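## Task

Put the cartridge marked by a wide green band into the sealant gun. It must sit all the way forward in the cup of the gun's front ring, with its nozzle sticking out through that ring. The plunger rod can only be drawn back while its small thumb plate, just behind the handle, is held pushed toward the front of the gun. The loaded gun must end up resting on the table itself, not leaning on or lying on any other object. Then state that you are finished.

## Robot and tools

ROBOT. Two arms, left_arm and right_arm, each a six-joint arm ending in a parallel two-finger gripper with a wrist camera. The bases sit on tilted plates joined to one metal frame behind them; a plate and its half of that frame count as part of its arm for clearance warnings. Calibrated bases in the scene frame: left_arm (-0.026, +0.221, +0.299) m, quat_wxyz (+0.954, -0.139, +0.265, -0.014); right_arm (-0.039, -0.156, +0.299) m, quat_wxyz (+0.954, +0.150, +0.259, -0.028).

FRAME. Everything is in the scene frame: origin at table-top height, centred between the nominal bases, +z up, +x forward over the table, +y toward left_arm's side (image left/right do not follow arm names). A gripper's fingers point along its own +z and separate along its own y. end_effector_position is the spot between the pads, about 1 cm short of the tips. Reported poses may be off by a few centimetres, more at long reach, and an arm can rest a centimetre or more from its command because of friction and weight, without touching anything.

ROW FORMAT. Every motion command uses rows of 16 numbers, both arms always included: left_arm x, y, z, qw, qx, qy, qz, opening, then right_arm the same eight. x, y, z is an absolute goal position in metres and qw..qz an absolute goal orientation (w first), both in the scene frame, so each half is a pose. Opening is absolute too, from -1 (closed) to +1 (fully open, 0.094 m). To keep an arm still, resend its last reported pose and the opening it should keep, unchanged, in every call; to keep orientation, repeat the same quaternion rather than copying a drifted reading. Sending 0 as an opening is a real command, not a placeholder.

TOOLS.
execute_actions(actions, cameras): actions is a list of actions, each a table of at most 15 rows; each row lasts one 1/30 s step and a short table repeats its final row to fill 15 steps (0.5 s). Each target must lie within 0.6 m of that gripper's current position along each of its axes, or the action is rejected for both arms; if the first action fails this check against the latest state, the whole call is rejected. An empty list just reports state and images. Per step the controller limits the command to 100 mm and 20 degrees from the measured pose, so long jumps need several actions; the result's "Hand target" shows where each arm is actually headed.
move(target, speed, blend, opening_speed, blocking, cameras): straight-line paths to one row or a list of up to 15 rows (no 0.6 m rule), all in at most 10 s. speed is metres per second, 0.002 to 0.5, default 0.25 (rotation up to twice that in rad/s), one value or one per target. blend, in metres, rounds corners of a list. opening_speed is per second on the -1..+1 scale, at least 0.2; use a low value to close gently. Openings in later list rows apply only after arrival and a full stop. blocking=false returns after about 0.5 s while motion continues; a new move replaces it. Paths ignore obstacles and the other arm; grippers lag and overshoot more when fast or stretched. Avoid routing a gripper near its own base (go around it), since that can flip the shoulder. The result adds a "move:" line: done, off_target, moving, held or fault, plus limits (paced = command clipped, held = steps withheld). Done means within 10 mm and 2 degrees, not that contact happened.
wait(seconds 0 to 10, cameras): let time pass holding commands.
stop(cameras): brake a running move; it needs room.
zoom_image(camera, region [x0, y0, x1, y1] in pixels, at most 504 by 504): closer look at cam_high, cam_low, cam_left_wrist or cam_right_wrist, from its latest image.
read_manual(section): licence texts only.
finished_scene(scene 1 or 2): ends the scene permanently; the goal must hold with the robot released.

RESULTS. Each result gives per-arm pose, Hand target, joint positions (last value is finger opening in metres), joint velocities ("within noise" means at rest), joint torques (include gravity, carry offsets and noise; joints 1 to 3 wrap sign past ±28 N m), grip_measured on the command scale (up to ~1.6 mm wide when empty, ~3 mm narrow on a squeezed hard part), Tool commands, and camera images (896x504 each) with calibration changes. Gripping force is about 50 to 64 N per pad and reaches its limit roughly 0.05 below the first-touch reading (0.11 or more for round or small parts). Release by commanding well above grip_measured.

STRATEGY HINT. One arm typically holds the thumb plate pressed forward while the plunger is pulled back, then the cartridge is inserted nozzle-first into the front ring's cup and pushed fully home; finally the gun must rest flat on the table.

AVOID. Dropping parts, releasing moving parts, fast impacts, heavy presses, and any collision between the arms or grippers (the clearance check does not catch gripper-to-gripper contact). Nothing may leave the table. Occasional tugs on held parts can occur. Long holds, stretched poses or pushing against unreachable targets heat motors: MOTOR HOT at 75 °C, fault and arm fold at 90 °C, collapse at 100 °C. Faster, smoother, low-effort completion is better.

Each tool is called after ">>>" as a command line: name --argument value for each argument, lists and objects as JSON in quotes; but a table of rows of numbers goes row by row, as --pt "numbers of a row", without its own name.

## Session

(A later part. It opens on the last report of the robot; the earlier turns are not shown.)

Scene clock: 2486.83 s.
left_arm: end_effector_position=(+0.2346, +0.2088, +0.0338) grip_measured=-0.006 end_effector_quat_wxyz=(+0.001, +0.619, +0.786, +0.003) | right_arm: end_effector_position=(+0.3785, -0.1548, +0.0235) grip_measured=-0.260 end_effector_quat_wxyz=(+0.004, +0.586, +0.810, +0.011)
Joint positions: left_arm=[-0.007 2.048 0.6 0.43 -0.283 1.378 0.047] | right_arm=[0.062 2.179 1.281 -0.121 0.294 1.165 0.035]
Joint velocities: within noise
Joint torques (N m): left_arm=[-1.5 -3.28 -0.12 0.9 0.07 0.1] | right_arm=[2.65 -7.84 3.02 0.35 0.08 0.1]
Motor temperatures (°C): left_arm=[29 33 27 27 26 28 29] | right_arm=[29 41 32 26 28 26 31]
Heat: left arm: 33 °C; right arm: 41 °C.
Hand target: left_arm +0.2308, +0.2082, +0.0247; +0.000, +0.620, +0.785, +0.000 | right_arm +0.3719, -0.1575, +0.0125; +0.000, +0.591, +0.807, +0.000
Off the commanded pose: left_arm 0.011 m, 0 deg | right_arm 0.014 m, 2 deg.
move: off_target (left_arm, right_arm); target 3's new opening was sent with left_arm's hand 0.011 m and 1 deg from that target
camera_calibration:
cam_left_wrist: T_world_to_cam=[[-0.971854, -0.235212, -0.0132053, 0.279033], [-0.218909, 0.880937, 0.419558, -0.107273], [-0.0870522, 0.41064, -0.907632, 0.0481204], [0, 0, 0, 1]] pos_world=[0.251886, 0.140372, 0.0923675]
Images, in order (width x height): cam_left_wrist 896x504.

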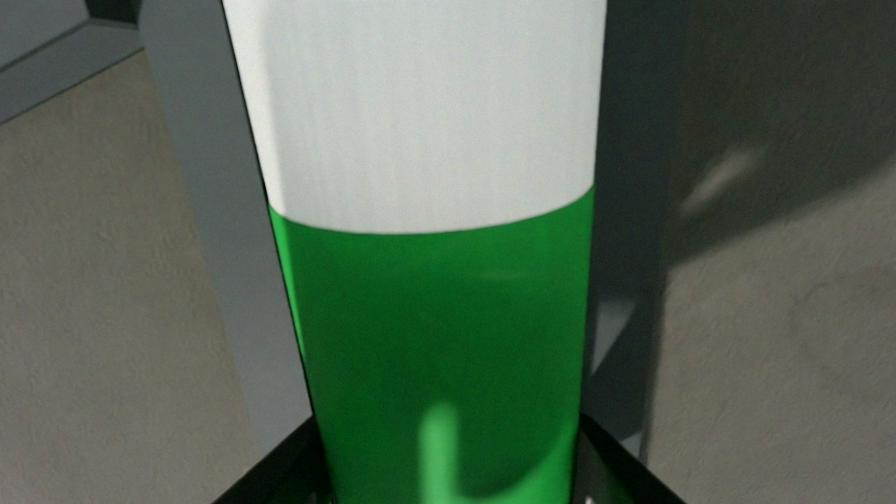

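>>> move --pt "0.2310 0.2080 0.0290 0 0.6198 0.7848 0 0.15 0.3720 -0.1575 0.0120 0 0.591 0.807 0 -0.7" --pt "0.2310 0.2080 0.0330 0 0.5878 0.8090 0 0.15 0.3720 -0.1575 0.0120 0 0.591 0.807 0 -0.7" --pt "0.2315 0.2080 0.0240 0 0.5878 0.8090 0 0.15 0.3720 -0.1575 0.0120 0 0.591 0.807 0 -0.7" --pt "0.2315 0.2080 0.0240 0 0.5878 0.8090 0 -0.3 0.3720 -0.1575 0.0120 0 0.591 0.807 0 -0.7" --speed 0.06 --opening_speed 0.8 --cameras '["cam_left_wrist"]'

Scene clock: 2509.27 s.
left_arm: end_effector_position=(+0.2349, +0.2098, +0.0337) grip_measured=-0.011 end_effector_quat_wxyz=(-0.001, +0.596, +0.803, +0.005) | right_arm: end_effector_position=(+0.3791, -0.1546, +0.0235) grip_measured=-0.260 end_effector_quat_wxyz=(+0.005, +0.585, +0.811, +0.012)
Joint positions: left_arm=[-0.007 2.048 0.602 0.427 -0.289 1.319 0.046] | right_arm=[0.062 2.179 1.281 -0.118 0.292 1.162 0.035]
Joint velocities: within noise
Joint torques (N m): left_arm=[-1.5 -3.4 -0.13 0.9 0.11 -0.18] | right_arm=[2.48 -7.79 2.91 0.36 0.09 0.15]
Motor temperatures (°C): left_arm=[29 32 27 27 26 28 29] | right_arm=[29 37 32 26 28 26 31]
Heat: left arm: 32 °C; right arm: 37 °C.
Hand target: left_arm +0.2313, +0.2081, +0.0246; +0.000, +0.588, +0.809, +0.000 | right_arm +0.3718, -0.1575, +0.0125; +0.000, +0.591, +0.807, +0.000
Off the commanded pose: left_arm 0.010 m, 1 deg | right_arm 0.014 m, 2 deg.
move: off_target (right_arm); target 4's new opening was sent with left_arm's hand 0.011 m and 1 deg from that target
camera_calibration:
cam_left_wrist: T_world_to_cam=[[-0.956542, -0.29125, -0.0141819, 0.287761], [-0.269456, 0.864281, 0.424749, -0.0928771], [-0.111451, 0.410112, -0.9052, 0.053328], [0, 0, 0, 1]] pos_world=[0.256173, 0.142212, 0.091803]
Images, in order (width x height): cam_left_wrist 896x504.

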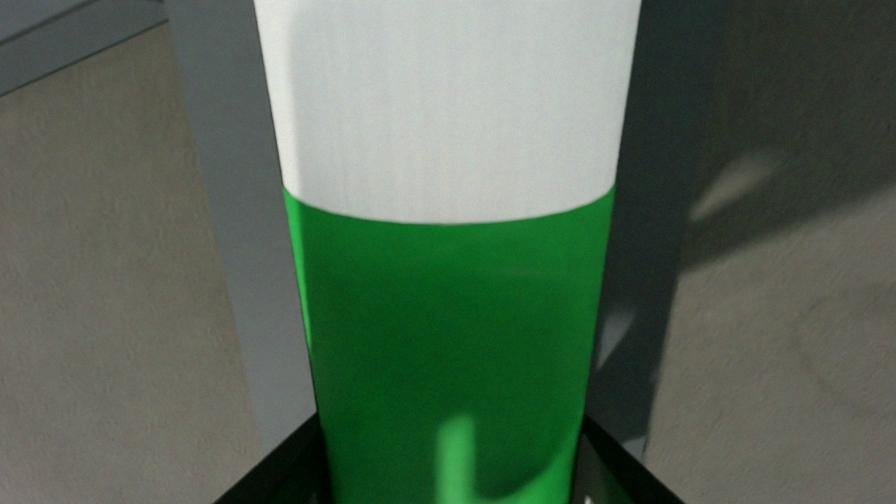

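>>> move --pt "0.2318 0.2065 0.0380 0.0282 0.5874 0.8085 -0.0205 -0.3 0.3765 -0.1560 0.0180 0 0.591 0.807 0 -0.7" --pt "0.2316 0.2065 0.0460 0.0565 0.5864 0.8071 -0.0410 -0.3 0.3765 -0.1560 0.0180 0 0.591 0.807 0 -0.7" --speed 0.05

>>> zoom_image --camera "cam_low" --region '[460, 250, 580, 330]'

>>> zoom_image --camera "cam_high" --region '[300, 220, 460, 310]'

Scene clock: 2522.50 s.
left_arm: end_effector_position=(+0.2310, +0.2111, +0.0400) grip_measured=-0.013 end_effector_quat_wxyz=(+0.043, +0.587, +0.808, -0.030) | right_arm: end_effector_position=(+0.3796, -0.1547, +0.0243) grip_measured=-0.260 end_effector_quat_wxyz=(+0.002, +0.584, +0.811, +0.011)
Joint positions: left_arm=[0.067 2.004 0.542 0.479 -0.138 1.369 0.046] | right_arm=[0.062 2.179 1.289 -0.134 0.291 1.163 0.035]
Joint velocities: within noise
Joint torques (N m): left_arm=[-1.92 -9.37 -2.69 0.56 0.33 -0.03] | right_arm=[3.17 -8.54 3.38 0.23 0.13 0.21]
Motor temperatures (°C): left_arm=[29 32 27 27 26 28 30] | right_arm=[29 37 32 26 28 26 32]
Heat: left arm: 32 °C; right arm: 37 °C.
Hand target: left_arm +0.2314, +0.2065, +0.0458; +0.056, +0.586, +0.807, -0.041 | right_arm +0.3764, -0.1560, +0.0182; +0.000, +0.591, +0.807, +0.000
Off the commanded pose: left_arm 0.008 m, 2 deg | right_arm 0.007 m, 2 deg.
move: done
camera_calibration:
cam_left_wrist: T_world_to_cam=[[-0.950688, -0.310005, -0.00944185, 0.286968], [-0.296629, 0.899933, 0.31958, -0.0947392], [-0.0905744, 0.306622, -0.947512, 0.0767582], [0, 0, 0, 1]] pos_world=[0.251667, 0.150685, 0.105716]
cam_right_wrist: T_world_to_cam=[[-0.950658, -0.309778, -0.0169637, 0.313257], [-0.285732, 0.852944, 0.436857, 0.267736], [-0.120859, 0.420148, -0.899371, 0.219883], [0, 0, 0, 1]] pos_world=[0.400876, -0.223707, 0.086108]

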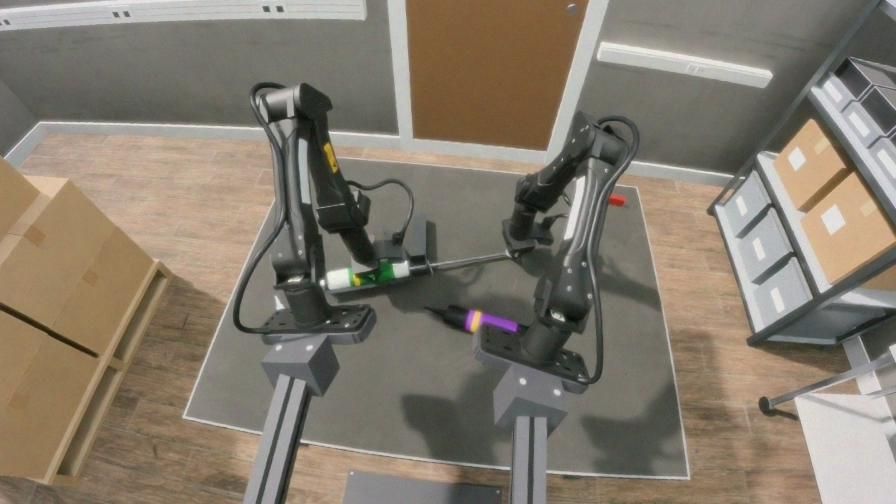

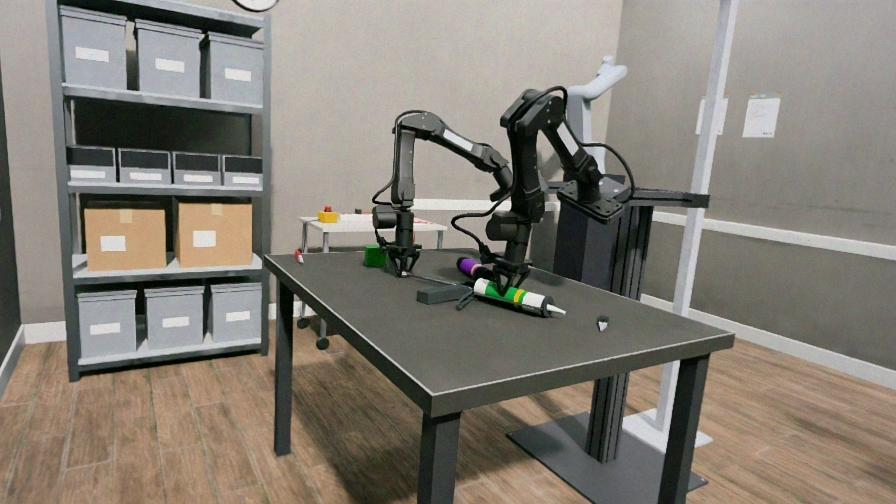

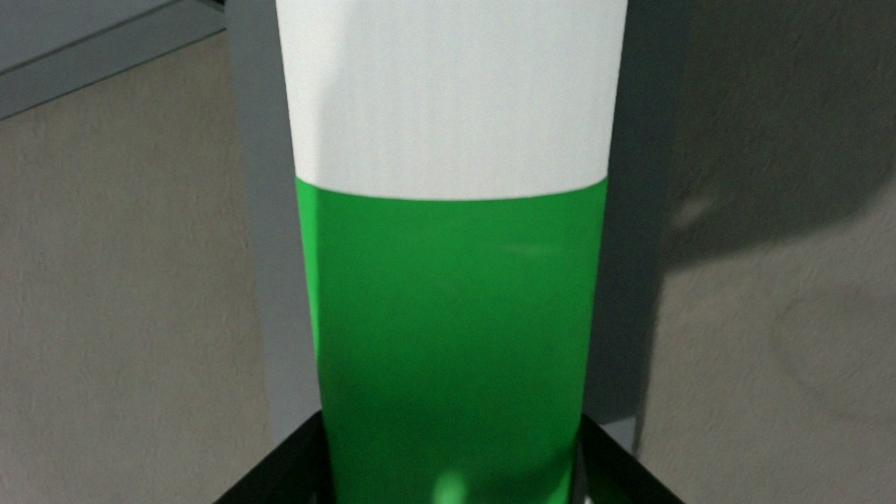

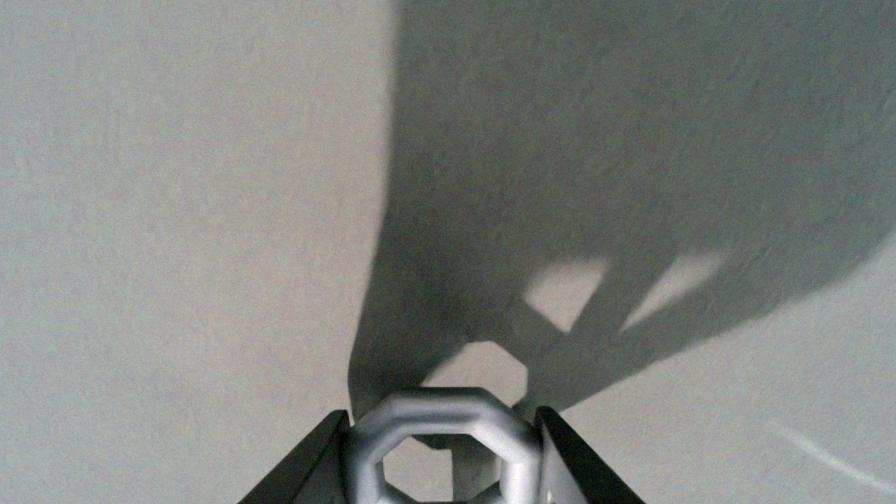

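Scaled by 4.200.

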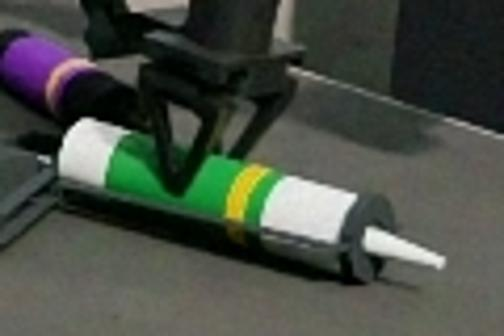

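Scaled by 3.150.

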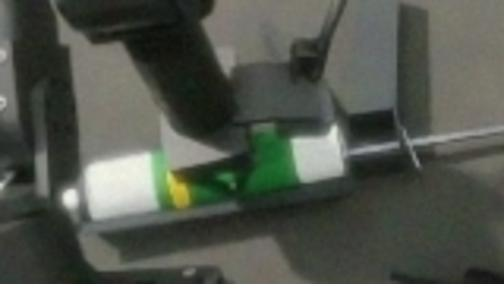

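>>> move --pt "0.2280 0.2190 0.0455 0.0565 0.5864 0.8071 -0.0410 -0.3 0.3765 -0.1580 0.0180 0 0.591 0.807 0 -0.7" --speed 0.05

>>> zoom_image --camera "cam_low" --region '[460, 250, 580, 330]'

>>> zoom_image --camera "cam_high" --region '[300, 220, 460, 310]'

Scene clock: 2528.97 s.
left_arm: end_effector_position=(+0.2313, +0.2134, +0.0411) grip_measured=-0.014 end_effector_quat_wxyz=(+0.062, +0.586, +0.807, -0.044) | right_arm: end_effector_position=(+0.3794, -0.1546, +0.0243) grip_measured=-0.260 end_effector_quat_wxyz=(+0.002, +0.584, +0.812, +0.011)
Joint positions: left_arm=[0.108 1.994 0.531 0.491 -0.067 1.403 0.046] | right_arm=[0.062 2.179 1.289 -0.134 0.291 1.163 0.035]
Joint velocities: within noise
Joint torques (N m): left_arm=[-0.96 -9.28 -2.85 0.47 -0.02 0.06] | right_arm=[2.81 -8.73 3.4 0.23 0.1 0.17]
Motor temperatures (°C): left_arm=[29 33 27 27 26 28 30] | right_arm=[29 37 32 26 28 26 32]
Heat: left arm: 33 °C; right arm: 37 °C.
Hand target: left_arm +0.2279, +0.2188, +0.0452; +0.056, +0.586, +0.807, -0.041 | right_arm +0.3764, -0.1580, +0.0182; +0.000, +0.591, +0.807, +0.000
Off the commanded pose: left_arm 0.008 m, 1 deg | right_arm 0.008 m, 2 deg.
move: done
camera_calibration:
cam_left_wrist: T_world_to_cam=[[-0.950477, -0.310686, -0.00828852, 0.288019], [-0.301013, 0.913592, 0.273387, -0.0970889], [-0.0773649, 0.262343, -0.961869, 0.0841113], [0, 0, 0, 1]] pos_world=[0.251038, 0.156117, 0.109834]
cam_right_wrist: T_world_to_cam=[[-0.950598, -0.309996, -0.0162928, 0.313015], [-0.285612, 0.852852, 0.437114, 0.267605], [-0.121608, 0.420173, -0.899259, 0.220137], [0, 0, 0, 1]] pos_world=[0.400753, -0.22369, 0.086086]

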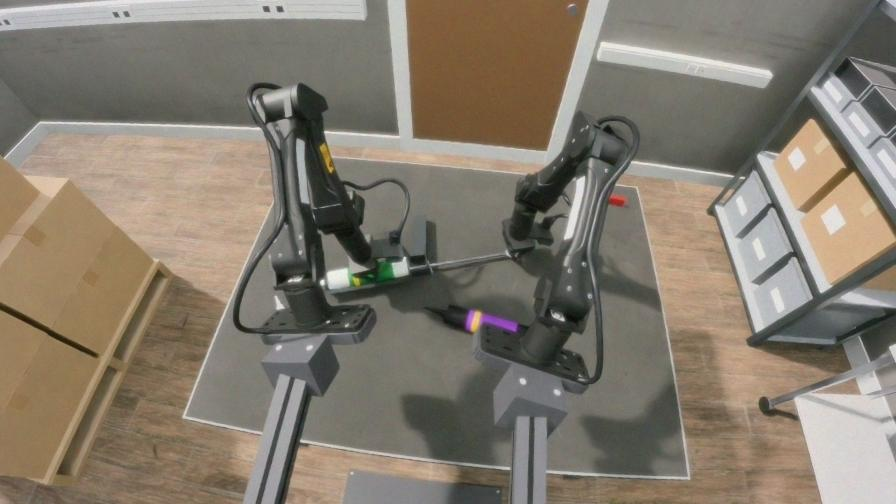

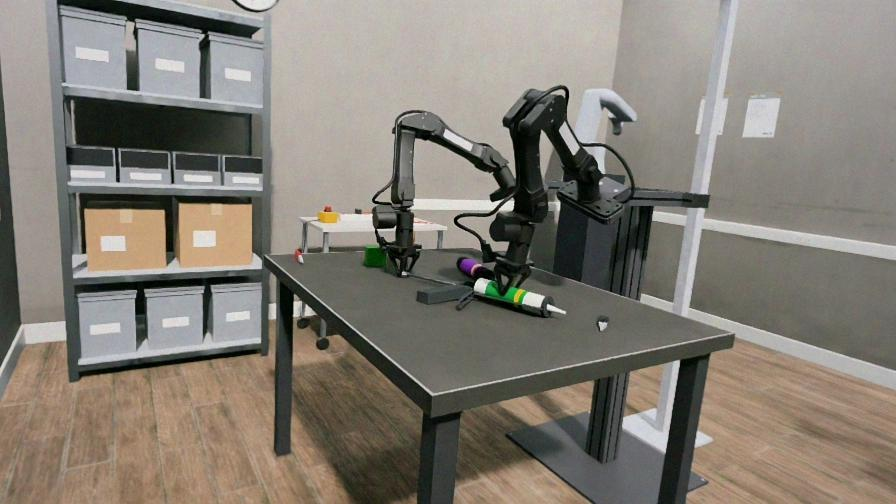

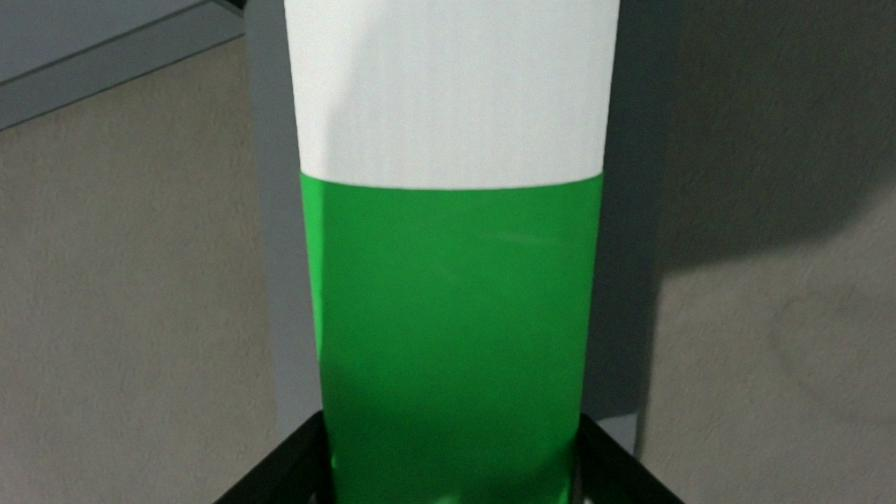

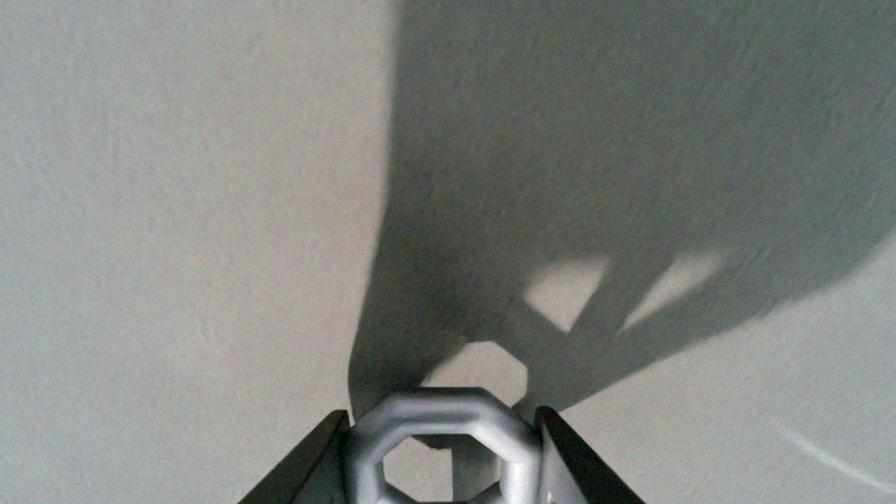

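Scaled by 4.200.

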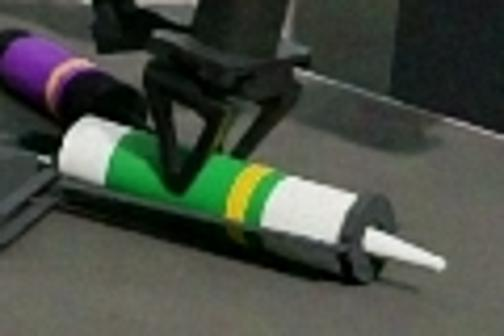

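Scaled by 3.150.

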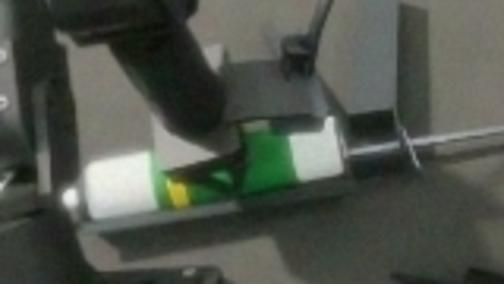

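>>> zoom_image --camera "cam_low" --region '[520, 285, 575, 325]'

>>> zoom_image --camera "cam_high" --region '[315, 255, 375, 305]'

Scaled by 9.164.

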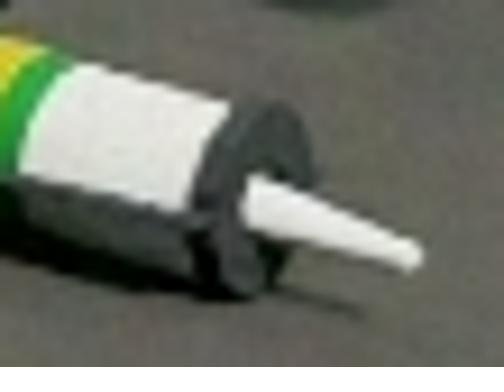

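Scaled by 8.400.

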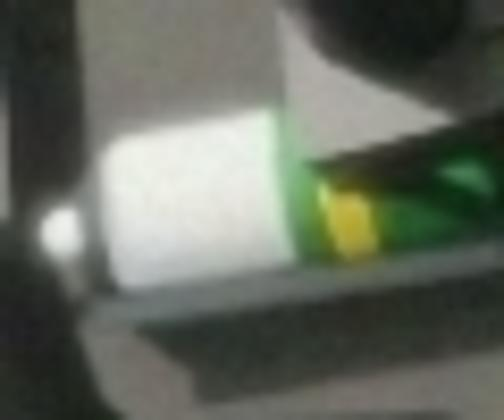

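>>> move --pt "0.2275 0.2200 0.0370 0.0282 0.5874 0.8085 -0.0205 -0.3 0.3765 -0.1580 0.0180 0 0.591 0.807 0 -0.7" --pt "0.2275 0.2200 0.0290 0 0.5878 0.8090 0 -0.3 0.3765 -0.1580 0.0180 0 0.591 0.807 0 -0.7" --speed 0.05

>>> zoom_image --camera "cam_low" --region '[520, 285, 575, 325]'

>>> zoom_image --camera "cam_low" --region '[460, 250, 580, 330]'

Scene clock: 2544.63 s.
left_arm: end_effector_position=(+0.2333, +0.2198, +0.0354) grip_measured=-0.014 end_effector_quat_wxyz=(+0.014, +0.591, +0.807, +0.001) | right_arm: end_effector_position=(+0.3781, -0.1535, +0.0243) grip_measured=-0.260 end_effector_quat_wxyz=(-0.002, +0.586, +0.810, +0.012)
Joint positions: left_arm=[0.045 2.026 0.569 0.467 -0.235 1.358 0.046] | right_arm=[0.062 2.179 1.289 -0.14 0.285 1.17 0.035]
Joint velocities: within noise
Joint torques (N m): left_arm=[-2.26 -4.37 -0.1 0.57 -0.23 -0.19] | right_arm=[2.77 -8.77 3.36 0.26 0.18 0.1]
Motor temperatures (°C): left_arm=[29 34 27 27 26 28 30] | right_arm=[29 37 32 26 28 26 32]
Heat: left arm: 34 °C; right arm: 37 °C.
Hand target: left_arm +0.2274, +0.2201, +0.0294; +0.000, +0.588, +0.809, +0.000 | right_arm +0.3763, -0.1580, +0.0182; +0.000, +0.591, +0.807, +0.000
Off the commanded pose: left_arm 0.009 m, 2 deg | right_arm 0.008 m, 2 deg.
move: done
camera_calibration:
cam_left_wrist: T_world_to_cam=[[-0.952842, -0.302508, -0.0241179, 0.291205], [-0.286782, 0.87161, 0.397558, -0.0992799], [-0.0992431, 0.385726, -0.91726, 0.0535525], [0, 0, 0, 1]] pos_world=[0.254315, 0.153969, 0.0956143]
cam_right_wrist: T_world_to_cam=[[-0.952233, -0.30508, -0.0133724, 0.313441], [-0.279053, 0.851541, 0.443855, 0.263424], [-0.124024, 0.426385, -0.895999, 0.221297], [0, 0, 0, 1]] pos_world=[0.399424, -0.22305, 0.0855515]

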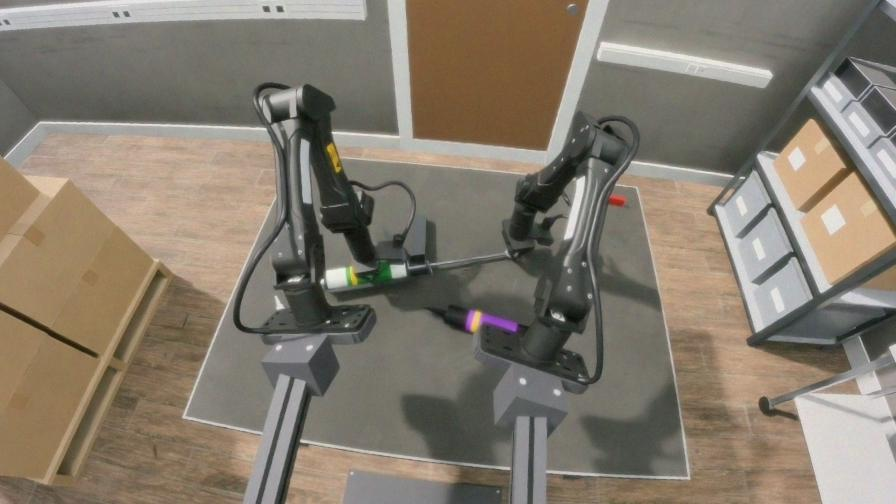

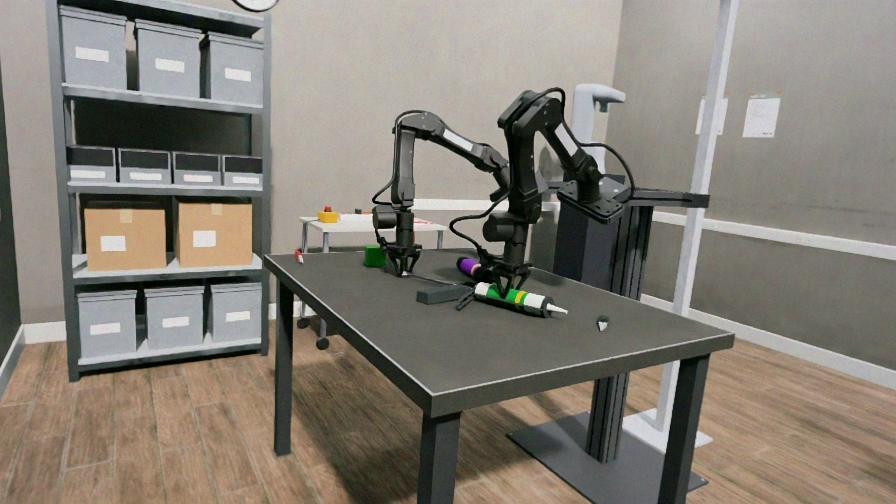

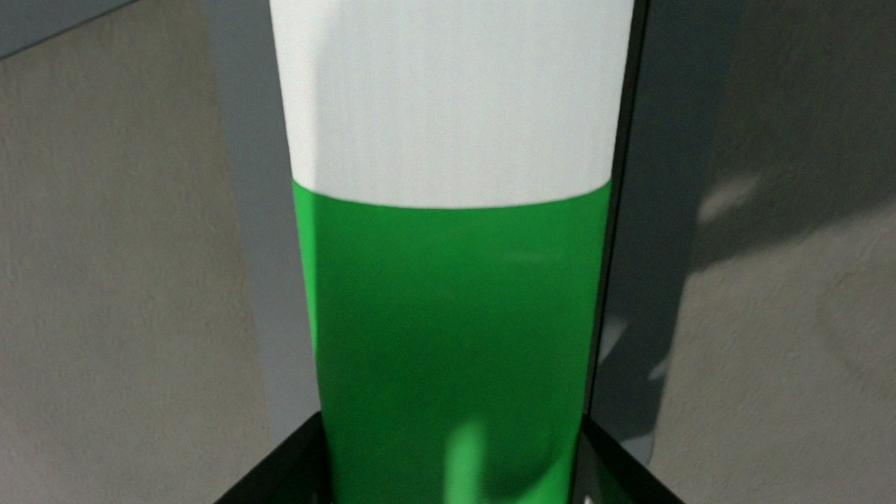

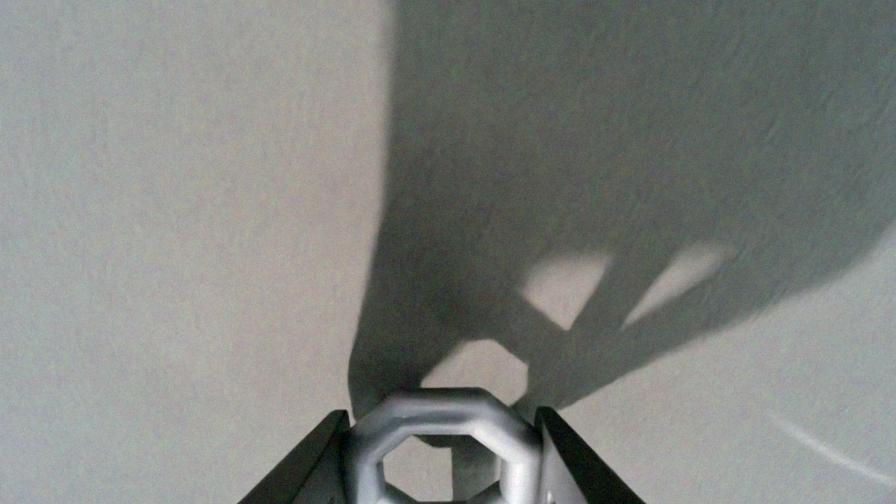

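Scaled by 9.164.

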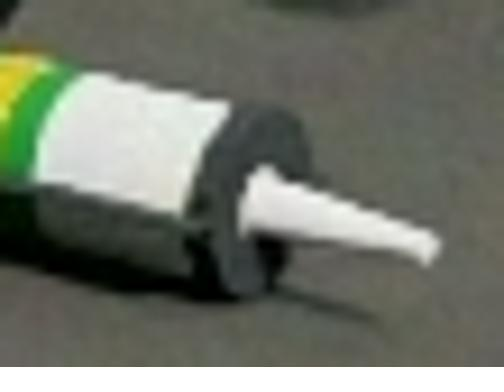

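Scaled by 4.200.

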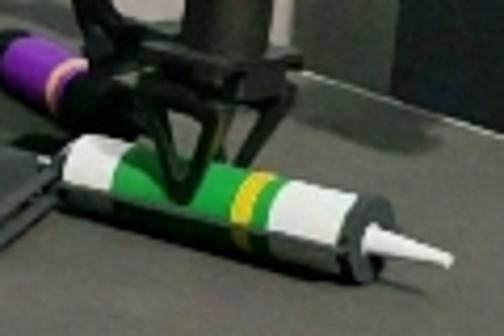

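>>> move --pt "0.2250 0.2290 0.0300 0 0.5878 0.8090 0 -0.3 0.3765 -0.1600 0.0180 0 0.591 0.807 0 -0.7" --speed 0.05

>>> zoom_image --camera "cam_low" --region '[520, 285, 575, 325]'

Scene clock: 2551.83 s.
left_arm: end_effector_position=(+0.2321, +0.2201, +0.0350) grip_measured=-0.014 end_effector_quat_wxyz=(+0.017, +0.591, +0.807, -0.005) | right_arm: end_effector_position=(+0.3780, -0.1535, +0.0243) grip_measured=-0.260 end_effector_quat_wxyz=(-0.002, +0.586, +0.810, +0.012)
Joint positions: left_arm=[0.056 2.026 0.565 0.471 -0.216 1.366 0.046] | right_arm=[0.062 2.179 1.289 -0.141 0.285 1.17 0.035]
Joint velocities: within noise
Joint torques (N m): left_arm=[-0.32 -5.6 -1.03 0.62 -0.2 -0.02] | right_arm=[2.44 -8.92 3.37 0.28 0.13 0.06]
Motor temperatures (°C): left_arm=[29 33 27 27 26 28 30] | right_arm=[29 37 32 26 28 26 32]
Heat: left arm: 33 °C; right arm: 37 °C.
Hand target: left_arm +0.2248, +0.2288, +0.0304; +0.000, +0.588, +0.809, +0.000 | right_arm +0.3763, -0.1600, +0.0182; +0.000, +0.591, +0.807, +0.000
Off the commanded pose: left_arm 0.012 m, 2 deg | right_arm 0.009 m, 1 deg.
move: off_target (left_arm)
camera_calibration:
cam_left_wrist: T_world_to_cam=[[-0.952718, -0.303231, -0.0194983, 0.290073], [-0.286923, 0.876644, 0.386226, -0.100325], [-0.100023, 0.373559, -0.922198, 0.0559781], [0, 0, 0, 1]] pos_world=[0.253172, 0.154997, 0.0960268]
cam_right_wrist: T_world_to_cam=[[-0.952202, -0.305189, -0.0130362, 0.313319], [-0.27899, 0.851496, 0.443981, 0.263358], [-0.124398, 0.426397, -0.895941, 0.221424], [0, 0, 0, 1]] pos_world=[0.399363, -0.223041, 0.0855411]

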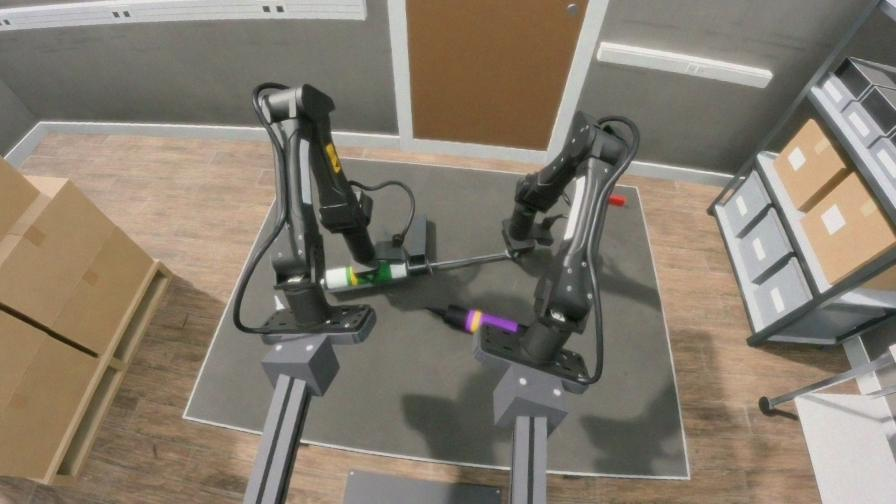

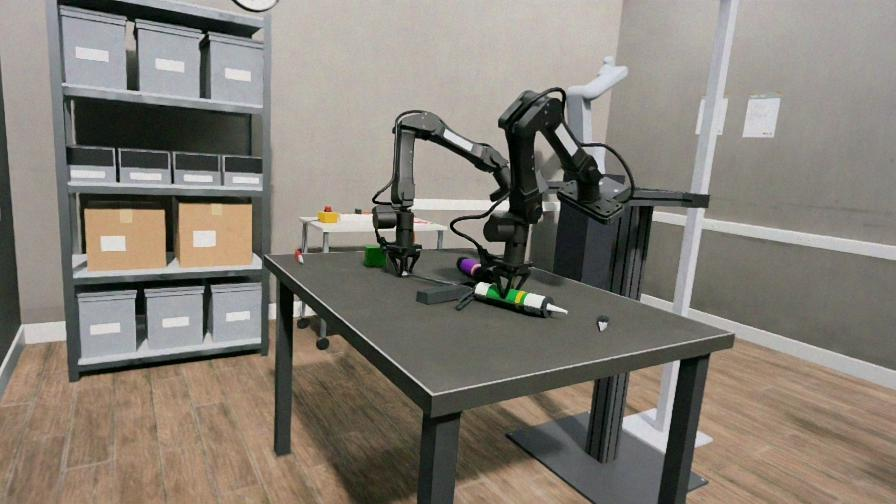

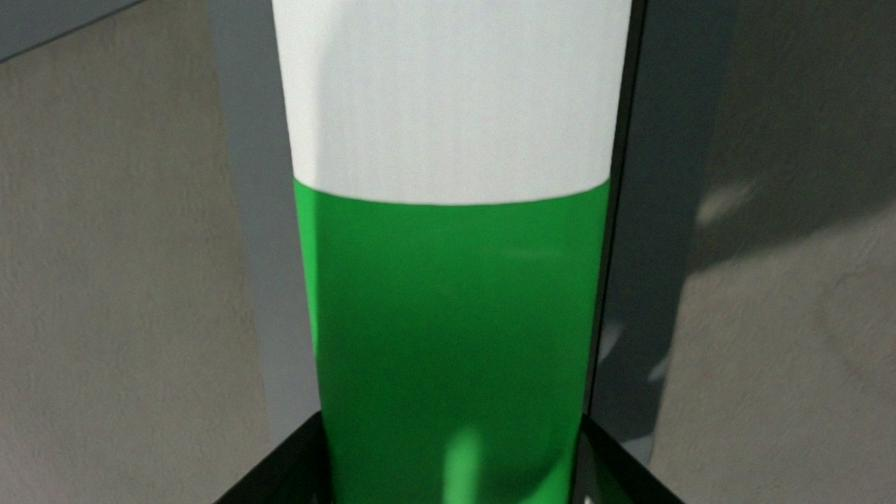

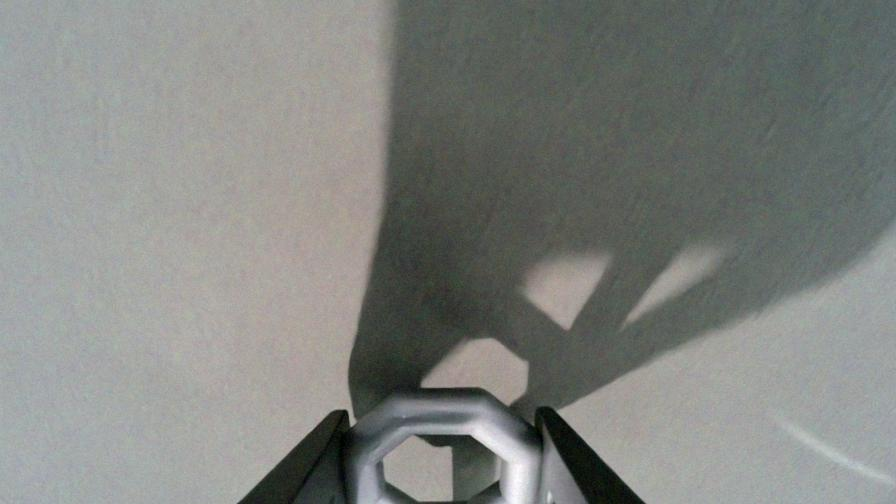

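Scaled by 9.164.

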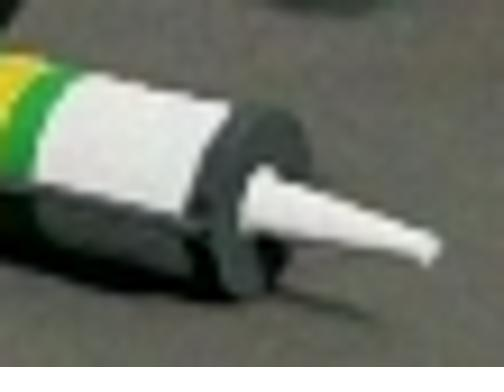

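>>> move --pt "0.2280 0.2190 0.0310 0 0.5878 0.8090 0 -0.3 0.3765 -0.1590 0.0200 0 0.591 0.807 0 -0.7" --pt "0.2280 0.2190 0.0310 0 0.5878 0.8090 0 0.3 0.3765 -0.1590 0.0200 0 0.591 0.807 0 -0.7" --pt "0.2280 0.2190 0.08 0 0.5878 0.8090 0 0.3 0.3765 -0.1590 0.0200 0 0.591 0.807 0 -0.7" --pt "0.195 0.362 0.08 0 0.5878 0.8090 0 0.3 0.3765 -0.1590 0.0200 0 0.591 0.807 0 -0.7" --speed 0.12

>>> zoom_image --camera "cam_low" --region '[520, 285, 575, 325]'

>>> zoom_image --camera "cam_left_wrist" --region '[300, 0, 700, 400]'

Scene clock: 2565.83 s.
left_arm: end_effector_position=(+0.1944, +0.3639, +0.0776) grip_measured=+0.298 end_effector_quat_wxyz=(-0.004, +0.584, +0.812, +0.006) | right_arm: end_effector_position=(+0.3780, -0.1535, +0.0243) grip_measured=-0.260 end_effector_quat_wxyz=(-0.002, +0.586, +0.810, +0.012)
Joint positions: left_arm=[0.604 1.717 0.496 0.264 0.05 1.801 0.061] | right_arm=[0.062 2.179 1.289 -0.141 0.285 1.17 0.035]
Joint velocities: within noise
Joint torques (N m): left_arm=[0.53 -7.94 0.27 0.28 0.07 0.07] | right_arm=[2.8 -9.28 3.08 0.24 0.15 0.11]
Motor temperatures (°C): left_arm=[29 33 27 27 26 28 30] | right_arm=[29 37 32 26 28 26 32]
Heat: left arm: 33 °C; right arm: 37 °C.
Hand target: left_arm +0.1950, +0.3621, +0.0800; +0.000, +0.588, +0.809, +0.000 | right_arm +0.3764, -0.1590, +0.0202; +0.000, +0.591, +0.807, +0.000
Off the commanded pose: left_arm 0.003 m, 1 deg | right_arm 0.007 m, 1 deg.
move: done
camera_calibration:
cam_left_wrist: T_world_to_cam=[[-0.947609, -0.319179, -0.0127622, 0.302827], [-0.293573, 0.854449, 0.428639, -0.247587], [-0.125908, 0.409929, -0.903385, 0.0281034], [0, 0, 0, 1]] pos_world=[0.217815, 0.296686, 0.135378]
cam_right_wrist: T_world_to_cam=[[-0.952202, -0.305189, -0.0130362, 0.313319], [-0.27899, 0.851496, 0.443981, 0.263358], [-0.124398, 0.426397, -0.895941, 0.221424], [0, 0, 0, 1]] pos_world=[0.399363, -0.223041, 0.0855411]

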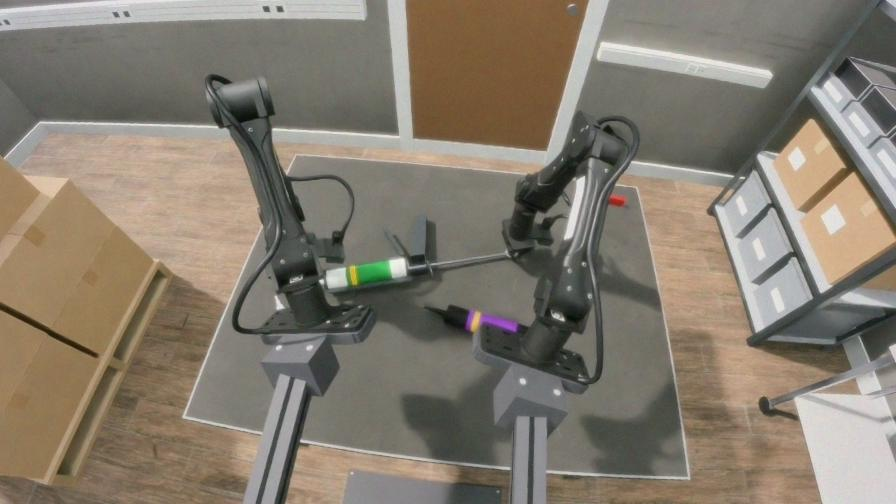

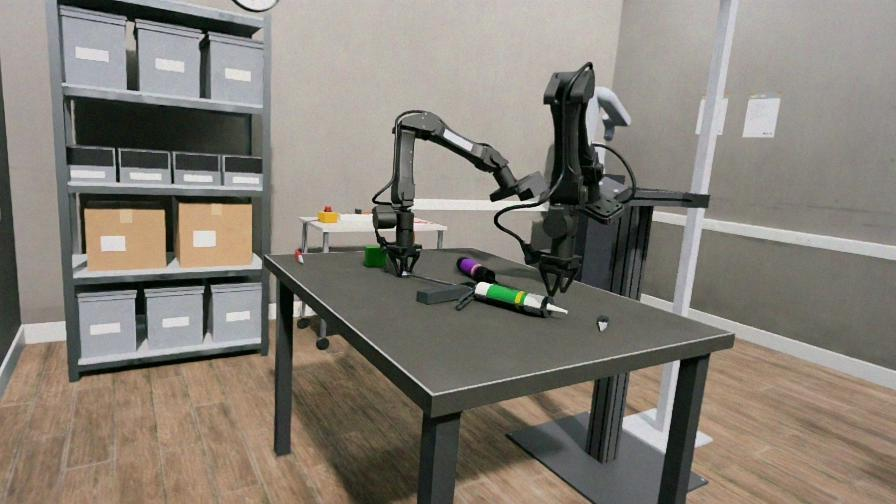

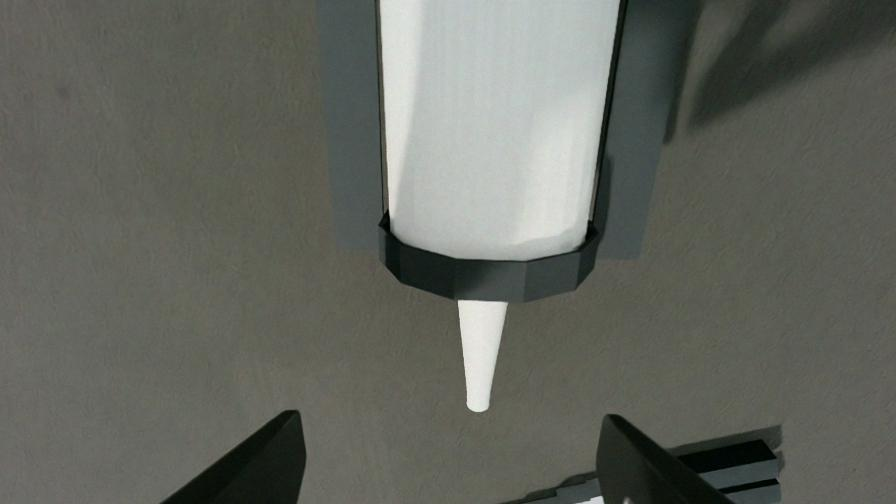

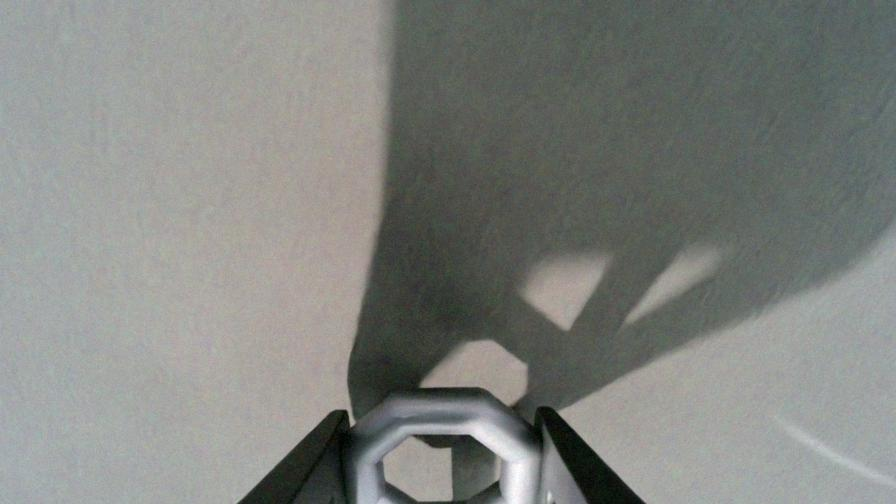

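Scaled by 9.164.

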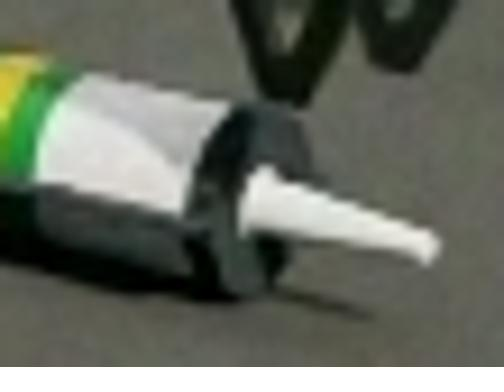

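Scaled by 1.260.

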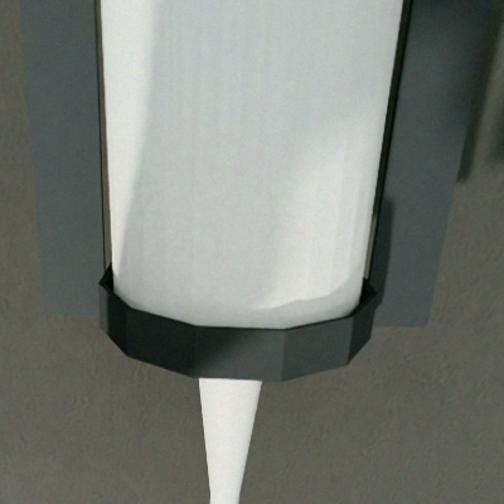

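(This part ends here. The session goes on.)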